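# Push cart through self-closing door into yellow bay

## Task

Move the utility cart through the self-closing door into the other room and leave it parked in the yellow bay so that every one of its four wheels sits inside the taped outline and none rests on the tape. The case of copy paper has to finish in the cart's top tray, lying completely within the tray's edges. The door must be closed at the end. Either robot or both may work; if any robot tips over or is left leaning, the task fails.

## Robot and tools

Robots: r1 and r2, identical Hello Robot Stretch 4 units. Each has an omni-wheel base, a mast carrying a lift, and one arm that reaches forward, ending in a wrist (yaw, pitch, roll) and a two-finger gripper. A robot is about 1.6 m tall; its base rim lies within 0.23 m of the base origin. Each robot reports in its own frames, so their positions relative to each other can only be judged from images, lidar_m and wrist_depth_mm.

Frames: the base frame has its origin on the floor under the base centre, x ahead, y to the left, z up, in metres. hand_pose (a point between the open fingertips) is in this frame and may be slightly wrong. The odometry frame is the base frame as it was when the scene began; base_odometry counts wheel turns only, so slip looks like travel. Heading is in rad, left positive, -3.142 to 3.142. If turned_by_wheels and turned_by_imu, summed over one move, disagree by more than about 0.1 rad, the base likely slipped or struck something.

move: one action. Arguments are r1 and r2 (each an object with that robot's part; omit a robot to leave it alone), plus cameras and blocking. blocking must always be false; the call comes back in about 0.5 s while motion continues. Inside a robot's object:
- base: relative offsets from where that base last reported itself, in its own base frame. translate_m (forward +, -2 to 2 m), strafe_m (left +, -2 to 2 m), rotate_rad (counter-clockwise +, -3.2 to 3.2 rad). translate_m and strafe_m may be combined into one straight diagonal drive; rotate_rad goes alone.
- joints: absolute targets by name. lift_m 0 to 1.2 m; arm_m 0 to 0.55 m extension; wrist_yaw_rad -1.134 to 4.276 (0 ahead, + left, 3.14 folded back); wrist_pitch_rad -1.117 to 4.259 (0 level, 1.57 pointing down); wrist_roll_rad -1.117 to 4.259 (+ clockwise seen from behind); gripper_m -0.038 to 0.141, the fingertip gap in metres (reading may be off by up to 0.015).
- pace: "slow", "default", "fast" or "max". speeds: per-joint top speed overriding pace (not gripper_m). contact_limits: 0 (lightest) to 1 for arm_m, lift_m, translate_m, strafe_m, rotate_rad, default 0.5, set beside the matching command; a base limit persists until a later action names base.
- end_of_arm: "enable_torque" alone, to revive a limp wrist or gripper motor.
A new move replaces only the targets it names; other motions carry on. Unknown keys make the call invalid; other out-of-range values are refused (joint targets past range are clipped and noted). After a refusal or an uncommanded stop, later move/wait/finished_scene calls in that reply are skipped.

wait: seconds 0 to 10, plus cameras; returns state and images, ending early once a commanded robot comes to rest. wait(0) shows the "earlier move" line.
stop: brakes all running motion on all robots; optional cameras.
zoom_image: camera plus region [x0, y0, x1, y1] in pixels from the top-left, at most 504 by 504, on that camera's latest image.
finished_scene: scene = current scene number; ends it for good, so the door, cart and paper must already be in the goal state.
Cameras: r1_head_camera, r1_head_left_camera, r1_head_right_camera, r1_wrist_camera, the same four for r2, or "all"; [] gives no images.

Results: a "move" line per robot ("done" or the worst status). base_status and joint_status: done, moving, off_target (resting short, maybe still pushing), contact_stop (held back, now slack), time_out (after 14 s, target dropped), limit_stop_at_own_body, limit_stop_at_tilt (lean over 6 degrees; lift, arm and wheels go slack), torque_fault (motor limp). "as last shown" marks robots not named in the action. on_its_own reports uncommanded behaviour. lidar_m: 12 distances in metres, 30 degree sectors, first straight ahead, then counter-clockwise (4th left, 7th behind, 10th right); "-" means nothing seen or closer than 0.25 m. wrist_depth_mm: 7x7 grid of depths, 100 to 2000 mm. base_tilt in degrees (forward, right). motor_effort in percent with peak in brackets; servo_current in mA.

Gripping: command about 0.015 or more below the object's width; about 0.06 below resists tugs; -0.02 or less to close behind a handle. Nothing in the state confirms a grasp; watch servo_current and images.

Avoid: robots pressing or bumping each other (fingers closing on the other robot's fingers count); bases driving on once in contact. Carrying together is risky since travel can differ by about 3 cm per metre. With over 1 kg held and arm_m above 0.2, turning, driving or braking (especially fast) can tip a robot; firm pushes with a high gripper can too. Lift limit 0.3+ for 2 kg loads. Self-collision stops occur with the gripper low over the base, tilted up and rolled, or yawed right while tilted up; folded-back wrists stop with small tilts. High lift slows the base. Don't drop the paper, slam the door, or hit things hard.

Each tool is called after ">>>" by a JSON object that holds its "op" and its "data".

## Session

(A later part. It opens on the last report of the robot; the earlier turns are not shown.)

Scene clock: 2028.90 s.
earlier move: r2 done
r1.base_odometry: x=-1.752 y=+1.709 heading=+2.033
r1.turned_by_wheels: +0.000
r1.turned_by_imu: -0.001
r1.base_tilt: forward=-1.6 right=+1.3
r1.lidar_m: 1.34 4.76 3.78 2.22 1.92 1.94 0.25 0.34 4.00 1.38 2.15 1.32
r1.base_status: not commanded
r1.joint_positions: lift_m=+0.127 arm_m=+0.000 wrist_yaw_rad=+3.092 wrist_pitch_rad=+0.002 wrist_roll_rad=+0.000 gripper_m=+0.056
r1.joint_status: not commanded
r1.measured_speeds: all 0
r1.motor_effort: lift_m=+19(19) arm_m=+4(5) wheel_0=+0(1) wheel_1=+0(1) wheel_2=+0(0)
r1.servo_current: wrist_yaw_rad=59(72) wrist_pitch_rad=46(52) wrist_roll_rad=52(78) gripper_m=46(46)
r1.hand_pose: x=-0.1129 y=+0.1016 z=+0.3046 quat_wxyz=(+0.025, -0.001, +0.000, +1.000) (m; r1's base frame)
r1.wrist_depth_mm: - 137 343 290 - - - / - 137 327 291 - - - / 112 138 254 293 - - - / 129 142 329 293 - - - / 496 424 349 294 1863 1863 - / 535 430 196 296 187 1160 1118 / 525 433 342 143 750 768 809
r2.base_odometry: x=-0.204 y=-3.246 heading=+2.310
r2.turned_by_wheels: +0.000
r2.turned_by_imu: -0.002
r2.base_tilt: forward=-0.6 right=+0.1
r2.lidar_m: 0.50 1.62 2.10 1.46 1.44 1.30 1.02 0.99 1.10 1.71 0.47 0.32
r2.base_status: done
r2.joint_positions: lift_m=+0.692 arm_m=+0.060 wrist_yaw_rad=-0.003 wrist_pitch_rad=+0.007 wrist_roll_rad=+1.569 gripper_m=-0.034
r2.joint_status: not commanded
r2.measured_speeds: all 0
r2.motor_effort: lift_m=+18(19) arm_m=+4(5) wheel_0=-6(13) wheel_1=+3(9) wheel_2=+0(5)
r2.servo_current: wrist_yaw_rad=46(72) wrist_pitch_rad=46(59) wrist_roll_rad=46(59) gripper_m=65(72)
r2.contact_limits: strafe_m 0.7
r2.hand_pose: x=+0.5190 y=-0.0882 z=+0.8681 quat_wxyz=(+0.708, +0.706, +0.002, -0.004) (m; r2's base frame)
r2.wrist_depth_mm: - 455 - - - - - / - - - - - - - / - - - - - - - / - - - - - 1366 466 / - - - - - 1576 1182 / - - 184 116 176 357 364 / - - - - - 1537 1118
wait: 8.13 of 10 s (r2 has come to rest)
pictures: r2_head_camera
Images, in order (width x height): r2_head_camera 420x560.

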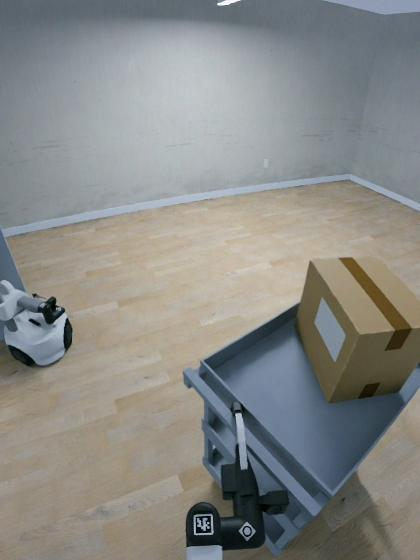

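>>> {"op": "move", "data": {"blocking": false, "r2": {"base":{"rotate_rad":-0.65},"pace":"slow","contact_limits":{"rotate_rad":0.7}}, "cameras": []}}

>>> {"op": "wait", "data": {"seconds": 5, "cameras": []}}

>>> {"op": "move", "data": {"blocking": false, "r2": {"base":{"translate_m":0.0,"strafe_m":0.75},"pace":"slow","contact_limits":{"strafe_m":0.7}}, "cameras": []}}

>>> {"op": "wait", "data": {"seconds": 10, "cameras": ["r2_head_camera","r1_head_camera","r2_head_left_camera"]}}

Scene clock: 2037.43 s.
move: r2 moving
r1: as last shown
r1.turned_by_imu: +0.000
r1.lidar_m: 1.36 4.76 3.78 2.22 1.94 1.94 0.25 0.30 3.98 1.38 2.16 1.33
r1.motor_effort: lift_m=+19(19) arm_m=+4(4) wheel_0=+0(0) wheel_1=+0(0) wheel_2=+0(0)
r1.servo_current: wrist_yaw_rad=39(65) wrist_pitch_rad=39(52) wrist_roll_rad=39(59) gripper_m=39(46)
r1.wrist_depth_mm: - 137 342 290 - - - / - 138 327 291 - - - / 111 138 254 290 - - - / 129 142 330 296 - - - / 492 424 347 294 1921 1863 - / 539 430 195 293 187 1160 1160 / 525 430 342 143 741 778 820
r2.base_odometry: x=-0.204 y=-3.246 heading=+2.188
r2.turned_by_wheels: -0.123
r2.turned_by_imu: -0.118
r2.base_tilt: forward=-0.7 right=+0.1
r2.lidar_m: 0.47 1.59 1.66 1.50 1.44 1.44 1.06 1.00 1.07 1.49 4.35 0.33
r2.base_status: rotate_rad moving
r2.joint_positions: lift_m=+0.692 arm_m=+0.060 wrist_yaw_rad=+0.012 wrist_pitch_rad=+0.007 wrist_roll_rad=+1.569 gripper_m=-0.034
r2.joint_status: not commanded
r2.measured_speeds: translate_m=+0.001 strafe_m=+0.001 rotate_rad=-0.482 lift_m=+0.000 arm_m=+0.000 wrist_yaw_rad=+0.031 wrist_pitch_rad=+0.000 wrist_roll_rad=+0.000
r2.motor_effort: lift_m=+18(19) arm_m=+5(5) wheel_0=+20(20) wheel_1=+11(11) wheel_2=+14(14)
r2.servo_current: wrist_yaw_rad=72(72) wrist_pitch_rad=46(52) wrist_roll_rad=39(52) gripper_m=59(65)
r2.contact_limits: rotate_rad 0.7
r2.hand_pose: x=+0.5203 y=-0.0839 z=+0.8681 quat_wxyz=(+0.708, +0.706, +0.007, +0.002) (m; r2's base frame)
r2.wrist_depth_mm: - 407 394 - - - - / - - 530 - - - - / - - - - - - - / - - - - - 1397 480 / - - - - - 1576 449 / - - - 118 176 1397 357 / - - - - - 1537 1118
pictures: none
No camera images: "cameras" was empty.

Scene clock: 2038.83 s.
earlier move: r2 done
r1.base_odometry: x=-1.752 y=+1.709 heading=+2.033
r1.turned_by_wheels: +0.000
r1.turned_by_imu: +0.000
r1.base_tilt: forward=-1.6 right=+1.3
r1.lidar_m: 1.53 4.76 3.74 2.25 1.95 1.93 0.25 0.35 3.99 1.38 2.14 1.59
r1.base_status: not commanded
r1.joint_positions: lift_m=+0.127 arm_m=+0.000 wrist_yaw_rad=+3.092 wrist_pitch_rad=+0.002 wrist_roll_rad=+0.000 gripper_m=+0.056
r1.joint_status: not commanded
r1.measured_speeds: all 0
r1.motor_effort: lift_m=+19(19) arm_m=+4(5) wheel_0=+0(1) wheel_1=+0(0) wheel_2=+0(0)
r1.servo_current: wrist_yaw_rad=59(65) wrist_pitch_rad=39(52) wrist_roll_rad=33(72) gripper_m=46(52)
r1.hand_pose: x=-0.1129 y=+0.1016 z=+0.3046 quat_wxyz=(+0.025, -0.001, +0.000, +1.000) (m; r1's base frame)
r1.wrist_depth_mm: - 137 343 290 - - - / - 137 329 291 - - - / 112 138 253 293 - - - / 129 142 330 293 - - - / 496 424 347 293 1921 1863 - / 544 424 195 294 188 1160 1138 / 525 433 340 143 741 788 820
r2.base_odometry: x=-0.204 y=-3.246 heading=+1.662
r2.turned_by_wheels: -0.526
r2.turned_by_imu: -0.511
r2.base_tilt: forward=-0.6 right=+0.1
r2.lidar_m: 0.42 3.84 1.61 1.67 1.51 1.44 1.44 1.06 1.02 1.07 1.49 0.48
r2.base_status: done
r2.joint_positions: lift_m=+0.692 arm_m=+0.060 wrist_yaw_rad=+0.001 wrist_pitch_rad=+0.007 wrist_roll_rad=+1.569 gripper_m=-0.034
r2.joint_status: not commanded
r2.measured_speeds: all 0
r2.motor_effort: lift_m=+18(19) arm_m=+0(5) wheel_0=+4(20) wheel_1=+2(12) wheel_2=+8(16)
r2.servo_current: wrist_yaw_rad=46(78) wrist_pitch_rad=52(52) wrist_roll_rad=59(59) gripper_m=59(72)
r2.contact_limits: rotate_rad 0.7
r2.hand_pose: x=+0.5193 y=-0.0872 z=+0.8681 quat_wxyz=(+0.708, +0.706, +0.003, -0.002) (m; r2's base frame)
r2.wrist_depth_mm: - - - 192 258 1618 1205 / - - - 188 251 1661 504 / - - - 183 246 809 - / - - 466 179 239 - - / - - 488 175 234 831 - / - - 183 170 179 - - / - - 554 - 224 - -
wait: 1.40 of 5 s (r2 has come to rest)
pictures: none
No camera images: "cameras" was empty.

Scene clock: 2039.33 s.
move: r2 moving
r1: as last shown
r1.lidar_m: 1.52 4.75 3.75 2.23 1.94 1.93 0.25 0.33 3.98 1.38 2.17 1.58
r1.motor_effort: lift_m=+19(19) arm_m=+4(4) wheel_0=+0(0) wheel_1=+0(0) wheel_2=+0(0)
r1.servo_current: wrist_yaw_rad=46(59) wrist_pitch_rad=52(52) wrist_roll_rad=46(46) gripper_m=39(46)
r1.wrist_depth_mm: - 137 342 291 - - - / - 137 327 291 - - - / 112 138 253 291 - - - / 129 142 329 293 - - - / 496 430 347 296 1921 1921 - / 535 430 196 294 187 1160 1160 / 525 433 338 143 741 778 820
r2.base_odometry: x=-0.218 y=-3.247 heading=+1.661
r2.turned_by_wheels: +0.000
r2.turned_by_imu: +0.000
r2.base_tilt: forward=-0.7 right=+0.1
r2.lidar_m: 0.41 3.87 1.61 1.65 1.51 1.41 1.45 1.07 1.02 1.08 1.51 0.52
r2.base_status: translate_m moving; strafe_m moving
r2.joint_positions: lift_m=+0.692 arm_m=+0.060 wrist_yaw_rad=+0.001 wrist_pitch_rad=+0.007 wrist_roll_rad=+1.569 gripper_m=-0.034
r2.joint_status: not commanded
r2.measured_speeds: translate_m=+0.000 strafe_m=+0.057 rotate_rad=-0.001 lift_m=+0.000 arm_m=+0.000 wrist_yaw_rad=+0.000 wrist_pitch_rad=+0.000 wrist_roll_rad=+0.000
r2.motor_effort: lift_m=+18(19) arm_m=-3(3) wheel_0=-13(13) wheel_1=+8(8) wheel_2=+0(6)
r2.servo_current: wrist_yaw_rad=59(59) wrist_pitch_rad=46(52) wrist_roll_rad=46(59) gripper_m=65(72)
r2.contact_limits: strafe_m 0.7
r2.hand_pose: x=+0.5193 y=-0.0872 z=+0.8681 quat_wxyz=(+0.708, +0.706, +0.003, -0.002) (m; r2's base frame)
r2.wrist_depth_mm: - - - 192 257 1618 1182 / - - - 187 251 1618 504 / - - - 182 244 768 - / - - 466 179 238 - - / - - 484 174 234 820 - / - - 184 169 179 - - / - - 554 - 224 - -
pictures: none
No camera images: "cameras" was empty.

Scene clock: 2047.47 s.
earlier move: r2 done
r1.base_odometry: x=-1.752 y=+1.709 heading=+2.033
r1.turned_by_wheels: +0.000
r1.turned_by_imu: -0.001
r1.base_tilt: forward=-1.6 right=+1.3
r1.lidar_m: 0.97 4.75 3.75 2.23 1.92 1.93 0.25 0.34 3.99 1.37 0.92 0.94
r1.base_status: not commanded
r1.joint_positions: lift_m=+0.127 arm_m=+0.000 wrist_yaw_rad=+3.092 wrist_pitch_rad=+0.002 wrist_roll_rad=+0.000 gripper_m=+0.056
r1.joint_status: not commanded
r1.measured_speeds: all 0
r1.motor_effort: lift_m=+19(19) arm_m=+4(5) wheel_0=+0(1) wheel_1=+0(0) wheel_2=+0(0)
r1.servo_current: wrist_yaw_rad=52(72) wrist_pitch_rad=39(52) wrist_roll_rad=46(72) gripper_m=46(52)
r1.hand_pose: x=-0.1129 y=+0.1016 z=+0.3046 quat_wxyz=(+0.025, -0.001, +0.000, +1.000) (m; r1's base frame)
r1.wrist_depth_mm: - 137 342 291 - - - / - 138 327 291 - - - / 112 138 253 293 - - - / 129 142 329 293 - - - / 496 430 347 294 1921 1863 - / 535 430 196 296 187 1160 1138 / 517 433 342 143 741 768 831
r2.base_odometry: x=-0.951 y=-3.314 heading=+1.661
r2.turned_by_wheels: +0.000
r2.turned_by_imu: -0.003
r2.base_tilt: forward=-0.7 right=+0.1
r2.lidar_m: 0.46 3.20 0.92 1.35 4.11 1.06 1.12 1.54 1.63 1.73 0.45 0.35
r2.base_status: done
r2.joint_positions: lift_m=+0.692 arm_m=+0.060 wrist_yaw_rad=-0.016 wrist_pitch_rad=+0.007 wrist_roll_rad=+1.569 gripper_m=-0.034
r2.joint_status: not commanded
r2.measured_speeds: all 0
r2.motor_effort: lift_m=+19(19) arm_m=-3(4) wheel_0=-7(19) wheel_1=+3(8) wheel_2=-3(6)
r2.servo_current: wrist_yaw_rad=85(98) wrist_pitch_rad=52(59) wrist_roll_rad=39(65) gripper_m=65(72)
r2.contact_limits: strafe_m 0.7
r2.hand_pose: x=+0.5178 y=-0.0921 z=+0.8681 quat_wxyz=(+0.708, +0.706, -0.003, -0.008) (m; r2's base frame)
r2.wrist_depth_mm: - - - - - - - / - - - - - - - / - - - - - - - / - - - - - - - / - - - - - - 427 / - - 183 - 162 359 1098 / - - - - - 1576 1098
wait: 8.13 of 10 s (r2 has come to rest)
pictures: r1_head_camera, r2_head_camera, r2_head_left_camera
Images, in order (width x height): r1_head_camera 420x560, r2_head_camera 420x560, r2_head_left_camera 420x672.

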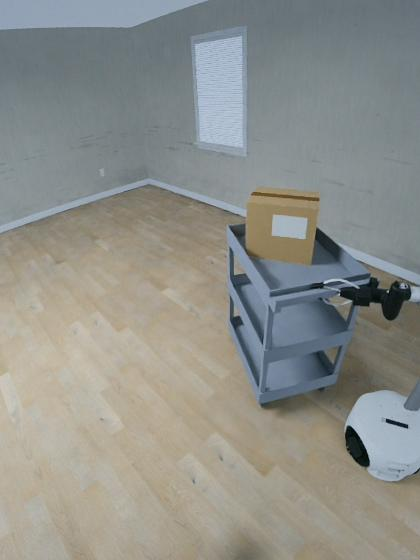

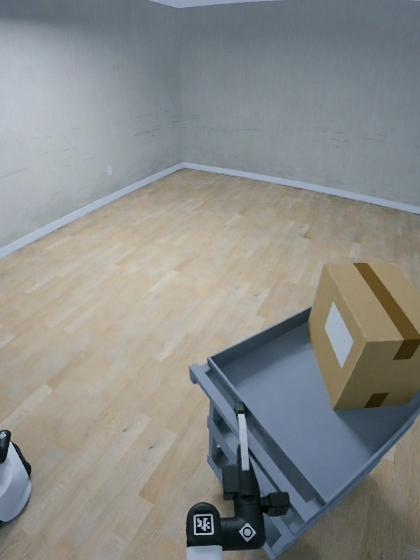

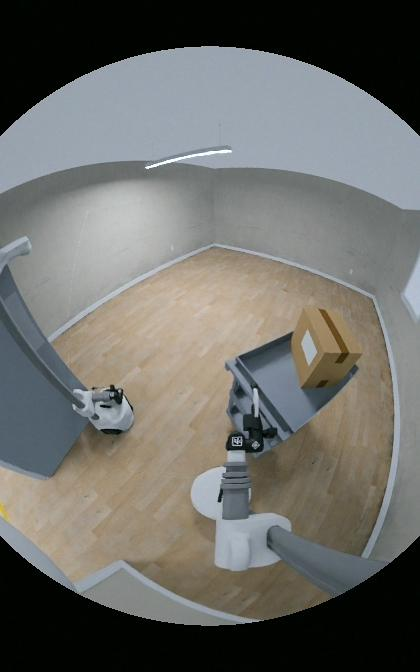

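>>> {"op": "move", "data": {"blocking": false, "r2": {"base":{"rotate_rad":-0.545},"pace":"slow","contact_limits":{"rotate_rad":0.7}}, "cameras": []}}

>>> {"op": "wait", "data": {"seconds": 5, "cameras": ["r2_head_camera"]}}

Scene clock: 2067.50 s.
move: r2 moving
r1: as last shown
r1.turned_by_imu: +0.000
r1.lidar_m: 1.00 4.77 3.77 2.21 1.93 1.93 0.25 0.33 3.99 1.37 0.90 0.91
r1.motor_effort: lift_m=+19(19) arm_m=+4(4) wheel_0=+0(0) wheel_1=+0(0) wheel_2=+0(0)
r1.servo_current: wrist_yaw_rad=46(65) wrist_pitch_rad=39(46) wrist_roll_rad=52(52) gripper_m=46(46)
r1.wrist_depth_mm: - 137 345 291 - - - / - 138 327 291 - - - / 112 138 253 294 - - - / 129 142 327 291 - - - / 496 421 347 293 1863 1863 - / 539 430 196 294 187 1160 1118 / 521 430 342 143 750 778 820
r2.base_odometry: x=-0.951 y=-3.314 heading=+1.537
r2.turned_by_wheels: -0.123
r2.turned_by_imu: -0.119
r2.base_tilt: forward=-0.7 right=+0.1
r2.lidar_m: 0.50 3.34 0.93 1.06 1.54 1.05 1.07 1.38 1.63 1.68 0.64 0.35
r2.base_status: rotate_rad moving
r2.joint_positions: lift_m=+0.692 arm_m=+0.060 wrist_yaw_rad=+0.005 wrist_pitch_rad=+0.007 wrist_roll_rad=+1.569 gripper_m=-0.034
r2.joint_status: not commanded
r2.measured_speeds: translate_m=-0.001 strafe_m=+0.002 rotate_rad=-0.480 lift_m=+0.000 arm_m=+0.000 wrist_yaw_rad=+0.060 wrist_pitch_rad=+0.000 wrist_roll_rad=+0.000
r2.motor_effort: lift_m=+18(19) arm_m=-3(4) wheel_0=+14(14) wheel_1=+9(9) wheel_2=+11(13)
r2.servo_current: wrist_yaw_rad=39(91) wrist_pitch_rad=46(52) wrist_roll_rad=46(59) gripper_m=65(72)
r2.contact_limits: rotate_rad 0.7
r2.hand_pose: x=+0.5197 y=-0.0859 z=+0.8681 quat_wxyz=(+0.708, +0.706, +0.004, -0.001) (m; r2's base frame)
r2.wrist_depth_mm: - 445 - - - - - / - - - - - - - / - - - - - - - / - - - - - - 469 / - - - - - 1430 436 / - - - - 168 366 377 / - - - - - 1537 1118
pictures: none
No camera images: "cameras" was empty.

Scene clock: 2068.77 s.
earlier move: r2 done
r1.base_odometry: x=-1.752 y=+1.709 heading=+2.033
r1.turned_by_wheels: +0.000
r1.turned_by_imu: +0.000
r1.base_tilt: forward=-1.6 right=+1.3
r1.lidar_m: 1.20 4.77 3.77 2.23 1.91 1.93 0.25 0.34 3.97 1.38 0.92 0.92
r1.base_status: not commanded
r1.joint_positions: lift_m=+0.127 arm_m=+0.000 wrist_yaw_rad=+3.092 wrist_pitch_rad=+0.002 wrist_roll_rad=+0.000 gripper_m=+0.056
r1.joint_status: not commanded
r1.measured_speeds: all 0
r1.motor_effort: lift_m=+19(19) arm_m=+4(4) wheel_0=+0(1) wheel_1=+0(0) wheel_2=+0(0)
r1.servo_current: wrist_yaw_rad=39(65) wrist_pitch_rad=46(46) wrist_roll_rad=52(59) gripper_m=33(52)
r1.hand_pose: x=-0.1129 y=+0.1016 z=+0.3046 quat_wxyz=(+0.025, -0.001, +0.000, +1.000) (m; r1's base frame)
r1.wrist_depth_mm: - 137 342 291 - - - / - 138 327 293 - - - / 112 138 253 291 - - - / 129 142 329 293 - - - / 488 424 349 296 1863 1756 - / 539 427 195 294 187 1182 1138 / 521 430 342 143 741 778 820
r2.base_odometry: x=-0.951 y=-3.314 heading=+1.117
r2.turned_by_wheels: -0.421
r2.turned_by_imu: -0.408
r2.base_tilt: forward=-0.6 right=+0.1
r2.lidar_m: 0.47 4.41 3.22 0.92 1.35 4.16 1.06 1.11 1.54 1.64 1.72 0.47
r2.base_status: done
r2.joint_positions: lift_m=+0.692 arm_m=+0.060 wrist_yaw_rad=+0.001 wrist_pitch_rad=+0.007 wrist_roll_rad=+1.569 gripper_m=-0.034
r2.joint_status: not commanded
r2.measured_speeds: all 0
r2.motor_effort: lift_m=+19(19) arm_m=-4(5) wheel_0=+2(19) wheel_1=+3(12) wheel_2=+5(16)
r2.servo_current: wrist_yaw_rad=59(91) wrist_pitch_rad=46(52) wrist_roll_rad=39(65) gripper_m=65(72)
r2.contact_limits: rotate_rad 0.7
r2.hand_pose: x=+0.5193 y=-0.0873 z=+0.8681 quat_wxyz=(+0.708, +0.706, +0.003, -0.002) (m; r2's base frame)
r2.wrist_depth_mm: - - - 144 200 - - / - - 492 148 207 - - / - 445 439 152 213 - - / - - 500 158 220 820 - / - - 580 163 229 - - / - - 184 168 179 539 - / - - - - 242 1537 459
wait: 1.27 of 5 s (r2 has come to rest)
pictures: r2_head_camera
Images, in order (width x height): r2_head_camera 420x560.

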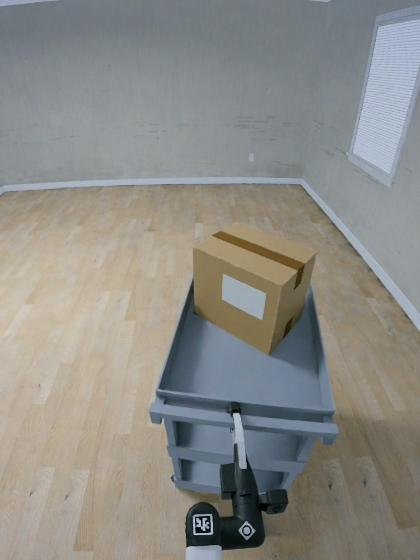

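>>> {"op": "move", "data": {"blocking": false, "r2": {"base":{"translate_m":0.0,"strafe_m":0.52},"pace":"slow","contact_limits":{"strafe_m":0.5}}, "cameras": []}}

>>> {"op": "wait", "data": {"seconds": 8, "cameras": ["r2_head_left_camera","r2_head_right_camera","r1_head_camera"]}}

Scene clock: 2089.33 s.
move: r2 moving
r1: as last shown
r1.lidar_m: 1.19 4.75 3.76 2.23 1.92 1.91 0.25 0.33 3.97 1.37 0.92 0.89
r1.motor_effort: lift_m=+19(19) arm_m=+4(5) wheel_0=+0(1) wheel_1=+0(0) wheel_2=+0(0)
r1.servo_current: wrist_yaw_rad=33(59) wrist_pitch_rad=46(46) wrist_roll_rad=59(65) gripper_m=33(46)
r1.wrist_depth_mm: - 137 343 290 - - - / - 138 327 291 - - - / 112 138 254 293 - - - / 129 142 329 293 - - - / 492 424 347 294 1863 1863 - / 535 427 196 296 188 1160 1160 / 517 433 342 143 741 778 820
r2.base_odometry: x=-0.964 y=-3.307 heading=+1.117
r2.turned_by_wheels: +0.000
r2.turned_by_imu: +0.000
r2.base_tilt: forward=-0.7 right=+0.1
r2.lidar_m: 0.47 4.36 3.21 0.91 1.33 4.19 1.05 1.12 1.53 1.67 1.74 0.45
r2.base_status: translate_m moving; strafe_m moving
r2.joint_positions: lift_m=+0.692 arm_m=+0.060 wrist_yaw_rad=+0.001 wrist_pitch_rad=+0.007 wrist_roll_rad=+1.569 gripper_m=-0.034
r2.joint_status: not commanded
r2.measured_speeds: translate_m=+0.000 strafe_m=+0.056 rotate_rad=+0.000 lift_m=+0.000 arm_m=+0.000 wrist_yaw_rad=+0.000 wrist_pitch_rad=+0.000 wrist_roll_rad=+0.000
r2.motor_effort: lift_m=+18(19) arm_m=-4(4) wheel_0=-12(13) wheel_1=+9(9) wheel_2=+0(4)
r2.servo_current: wrist_yaw_rad=46(52) wrist_pitch_rad=46(59) wrist_roll_rad=46(59) gripper_m=59(65)
r2.contact_limits: strafe_m 0.5
r2.hand_pose: x=+0.5193 y=-0.0873 z=+0.8681 quat_wxyz=(+0.708, +0.706, +0.003, -0.002) (m; r2's base frame)
r2.wrist_depth_mm: - - - 142 198 741 - / - - 484 147 205 - - / - 449 439 151 212 - - / - - 504 157 219 - - / - - 585 163 227 - - / - - 184 168 180 559 - / - - - - 242 1576 473
pictures: none
No camera images: "cameras" was empty.

Scene clock: 2095.17 s.
earlier move: r2 done
r1.base_odometry: x=-1.752 y=+1.709 heading=+2.033
r1.turned_by_wheels: +0.000
r1.turned_by_imu: +0.000
r1.base_tilt: forward=-1.6 right=+1.3
r1.lidar_m: 0.81 4.77 3.74 2.22 1.93 1.94 0.25 0.33 3.97 1.39 0.41 0.41
r1.base_status: not commanded
r1.joint_positions: lift_m=+0.127 arm_m=+0.000 wrist_yaw_rad=+3.092 wrist_pitch_rad=+0.002 wrist_roll_rad=+0.000 gripper_m=+0.056
r1.joint_status: not commanded
r1.measured_speeds: all 0
r1.motor_effort: lift_m=+19(19) arm_m=+4(5) wheel_0=+0(1) wheel_1=+0(0) wheel_2=+0(0)
r1.servo_current: wrist_yaw_rad=46(78) wrist_pitch_rad=52(52) wrist_roll_rad=59(78) gripper_m=46(52)
r1.hand_pose: x=-0.1129 y=+0.1016 z=+0.3046 quat_wxyz=(+0.025, -0.001, +0.000, +1.000) (m; r1's base frame)
r1.wrist_depth_mm: - 137 343 289 - - - / - 137 329 291 - - - / 112 138 253 293 - - - / 129 142 329 291 - - - / 492 427 347 294 1921 1863 - / 535 433 196 296 187 1160 1138 / 521 430 342 143 750 778 820
r2.base_odometry: x=-1.418 y=-3.086 heading=+1.117
r2.turned_by_wheels: +0.000
r2.turned_by_imu: -0.001
r2.base_tilt: forward=-0.7 right=+0.1
r2.lidar_m: 0.47 3.66 0.54 0.39 0.48 1.03 1.19 1.11 1.52 2.15 0.58 0.33
r2.base_status: done
r2.joint_positions: lift_m=+0.692 arm_m=+0.060 wrist_yaw_rad=-0.002 wrist_pitch_rad=+0.007 wrist_roll_rad=+1.569 gripper_m=-0.034
r2.joint_status: not commanded
r2.measured_speeds: all 0
r2.motor_effort: lift_m=+19(19) arm_m=-4(4) wheel_0=-5(14) wheel_1=+3(9) wheel_2=+0(4)
r2.servo_current: wrist_yaw_rad=39(59) wrist_pitch_rad=52(59) wrist_roll_rad=46(65) gripper_m=59(78)
r2.contact_limits: strafe_m 0.5
r2.hand_pose: x=+0.5191 y=-0.0881 z=+0.8681 quat_wxyz=(+0.708, +0.706, +0.002, -0.003) (m; r2's base frame)
r2.wrist_depth_mm: - 430 410 - - - - / - - - - - - - / - - - - - - - / - - - - - 1366 480 / - - - - - 1576 452 / - - 183 121 176 373 375 / - - - - - 1576 1118
wait: 5.83 of 8 s (r2 has come to rest)
pictures: r1_head_camera, r2_head_left_camera, r2_head_right_camera
Images, in order (width x height): r1_head_camera 420x560, r2_head_left_camera 420x672, r2_head_right_camera 420x672.

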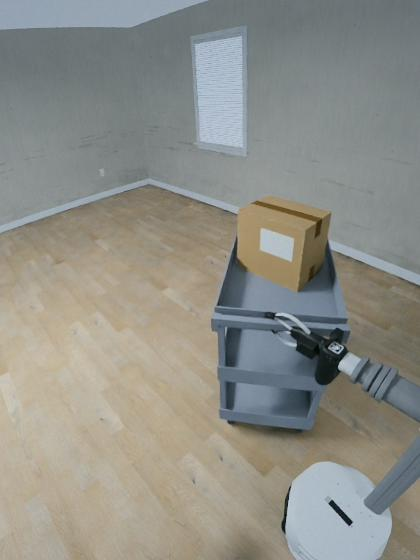

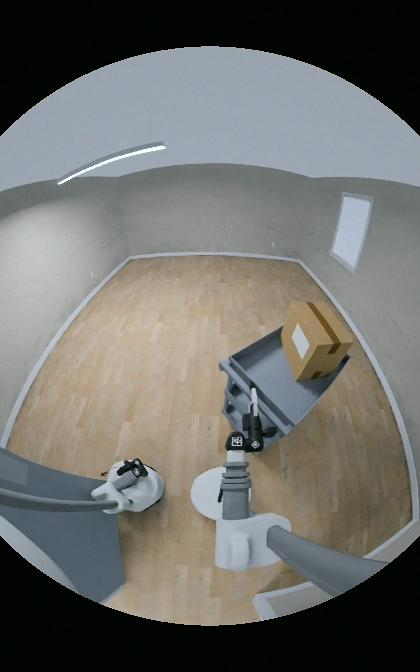

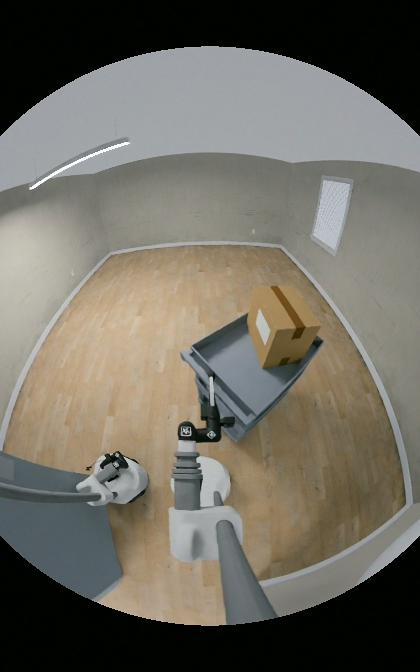

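>>> {"op": "move", "data": {"blocking": false, "r2": {"base":{"translate_m":-0.45},"pace":"slow","contact_limits":{"translate_m":0.5}}, "cameras": []}}

>>> {"op": "wait", "data": {"seconds": 8, "cameras": ["r2_head_left_camera"]}}

Scene clock: 2101.90 s.
move: r2 moving
r1: as last shown
r1.lidar_m: 0.80 4.75 3.76 2.22 1.91 1.95 0.25 0.31 3.99 1.38 0.40 0.40
r1.motor_effort: lift_m=+19(19) arm_m=+4(4) wheel_0=+0(1) wheel_1=+0(0) wheel_2=+0(0)
r1.servo_current: wrist_yaw_rad=39(59) wrist_pitch_rad=46(46) wrist_roll_rad=52(65) gripper_m=39(39)
r1.wrist_depth_mm: - 137 340 290 - - - / - 138 329 291 - - - / 112 138 253 293 - - - / 129 142 327 293 - - - / 492 424 345 293 1921 1808 - / 539 430 195 294 188 1182 1138 / 525 430 340 143 750 778 820
r2.base_odometry: x=-1.423 y=-3.097 heading=+1.116
r2.turned_by_wheels: +0.000
r2.turned_by_imu: +0.000
r2.base_tilt: forward=-0.7 right=+0.1
r2.lidar_m: 0.49 3.64 0.51 0.40 0.48 1.04 1.11 1.10 1.53 2.16 0.60 0.34
r2.base_status: translate_m moving
r2.joint_positions: lift_m=+0.692 arm_m=+0.060 wrist_yaw_rad=-0.002 wrist_pitch_rad=+0.007 wrist_roll_rad=+1.569 gripper_m=-0.034
r2.joint_status: not commanded
r2.measured_speeds: translate_m=-0.048 strafe_m=+0.000 rotate_rad=+0.002 lift_m=+0.000 arm_m=+0.000 wrist_yaw_rad=+0.000 wrist_pitch_rad=+0.000 wrist_roll_rad=+0.000
r2.motor_effort: lift_m=+19(19) arm_m=-3(4) wheel_0=-13(13) wheel_1=-7(9) wheel_2=+9(10)
r2.servo_current: wrist_yaw_rad=39(52) wrist_pitch_rad=46(52) wrist_roll_rad=46(59) gripper_m=65(65)
r2.contact_limits: translate_m 0.5
r2.hand_pose: x=+0.5191 y=-0.0881 z=+0.8681 quat_wxyz=(+0.708, +0.706, +0.002, -0.003) (m; r2's base frame)
r2.wrist_depth_mm: - 427 404 - - - - / - - 564 - - - - / - - - - - - - / - - - - - 1397 484 / - - - - - 1576 455 / - - 184 121 176 1366 413 / - - - - - 1537 1098
pictures: none
No camera images: "cameras" was empty.

Scene clock: 2107.17 s.
earlier move: r2 done
r1.base_odometry: x=-1.752 y=+1.709 heading=+2.033
r1.turned_by_wheels: +0.000
r1.turned_by_imu: +0.000
r1.base_tilt: forward=-1.6 right=+1.3
r1.lidar_m: 0.75 4.76 3.75 2.21 1.93 1.95 0.25 0.34 3.99 0.53 0.55 0.52
r1.base_status: not commanded
r1.joint_positions: lift_m=+0.127 arm_m=+0.000 wrist_yaw_rad=+3.092 wrist_pitch_rad=+0.002 wrist_roll_rad=+0.000 gripper_m=+0.056
r1.joint_status: not commanded
r1.measured_speeds: all 0
r1.motor_effort: lift_m=+19(19) arm_m=+4(5) wheel_0=+0(1) wheel_1=+0(0) wheel_2=+0(0)
r1.servo_current: wrist_yaw_rad=52(78) wrist_pitch_rad=39(52) wrist_roll_rad=46(65) gripper_m=39(52)
r1.hand_pose: x=-0.1129 y=+0.1016 z=+0.3046 quat_wxyz=(+0.025, -0.001, +0.000, +1.000) (m; r1's base frame)
r1.wrist_depth_mm: - 137 345 290 - - - / - 138 325 293 - - - / 112 138 254 293 - - - / 128 142 329 294 - - - / 496 424 347 293 1921 1808 - / 539 430 196 294 187 1182 1118 / 525 430 342 143 750 778 820
r2.base_odometry: x=-1.615 y=-3.490 heading=+1.116
r2.turned_by_wheels: +0.000
r2.turned_by_imu: +0.001
r2.base_tilt: forward=-0.7 right=+0.1
r2.lidar_m: 0.50 0.58 0.53 0.75 0.76 1.05 3.64 0.66 0.88 2.16 2.28 0.42
r2.base_status: done
r2.joint_positions: lift_m=+0.692 arm_m=+0.060 wrist_yaw_rad=+0.001 wrist_pitch_rad=+0.007 wrist_roll_rad=+1.569 gripper_m=-0.034
r2.joint_status: not commanded
r2.measured_speeds: all 0
r2.motor_effort: lift_m=+19(19) arm_m=-3(4) wheel_0=-3(13) wheel_1=-6(10) wheel_2=+5(13)
r2.servo_current: wrist_yaw_rad=46(65) wrist_pitch_rad=39(59) wrist_roll_rad=46(59) gripper_m=65(72)
r2.contact_limits: translate_m 0.5
r2.hand_pose: x=+0.5194 y=-0.0871 z=+0.8681 quat_wxyz=(+0.708, +0.706, +0.003, -0.002) (m; r2's base frame)
r2.wrist_depth_mm: - 387 384 105 161 - - / - 404 404 115 173 - - / - - 492 120 187 - - / - - 627 132 202 - - / - - - 147 221 1708 - / - - 184 160 179 1464 484 / - - - - 266 1576 1160
wait: 5.27 of 8 s (r2 has come to rest)
pictures: r2_head_left_camera
Images, in order (width x height): r2_head_left_camera 420x672.

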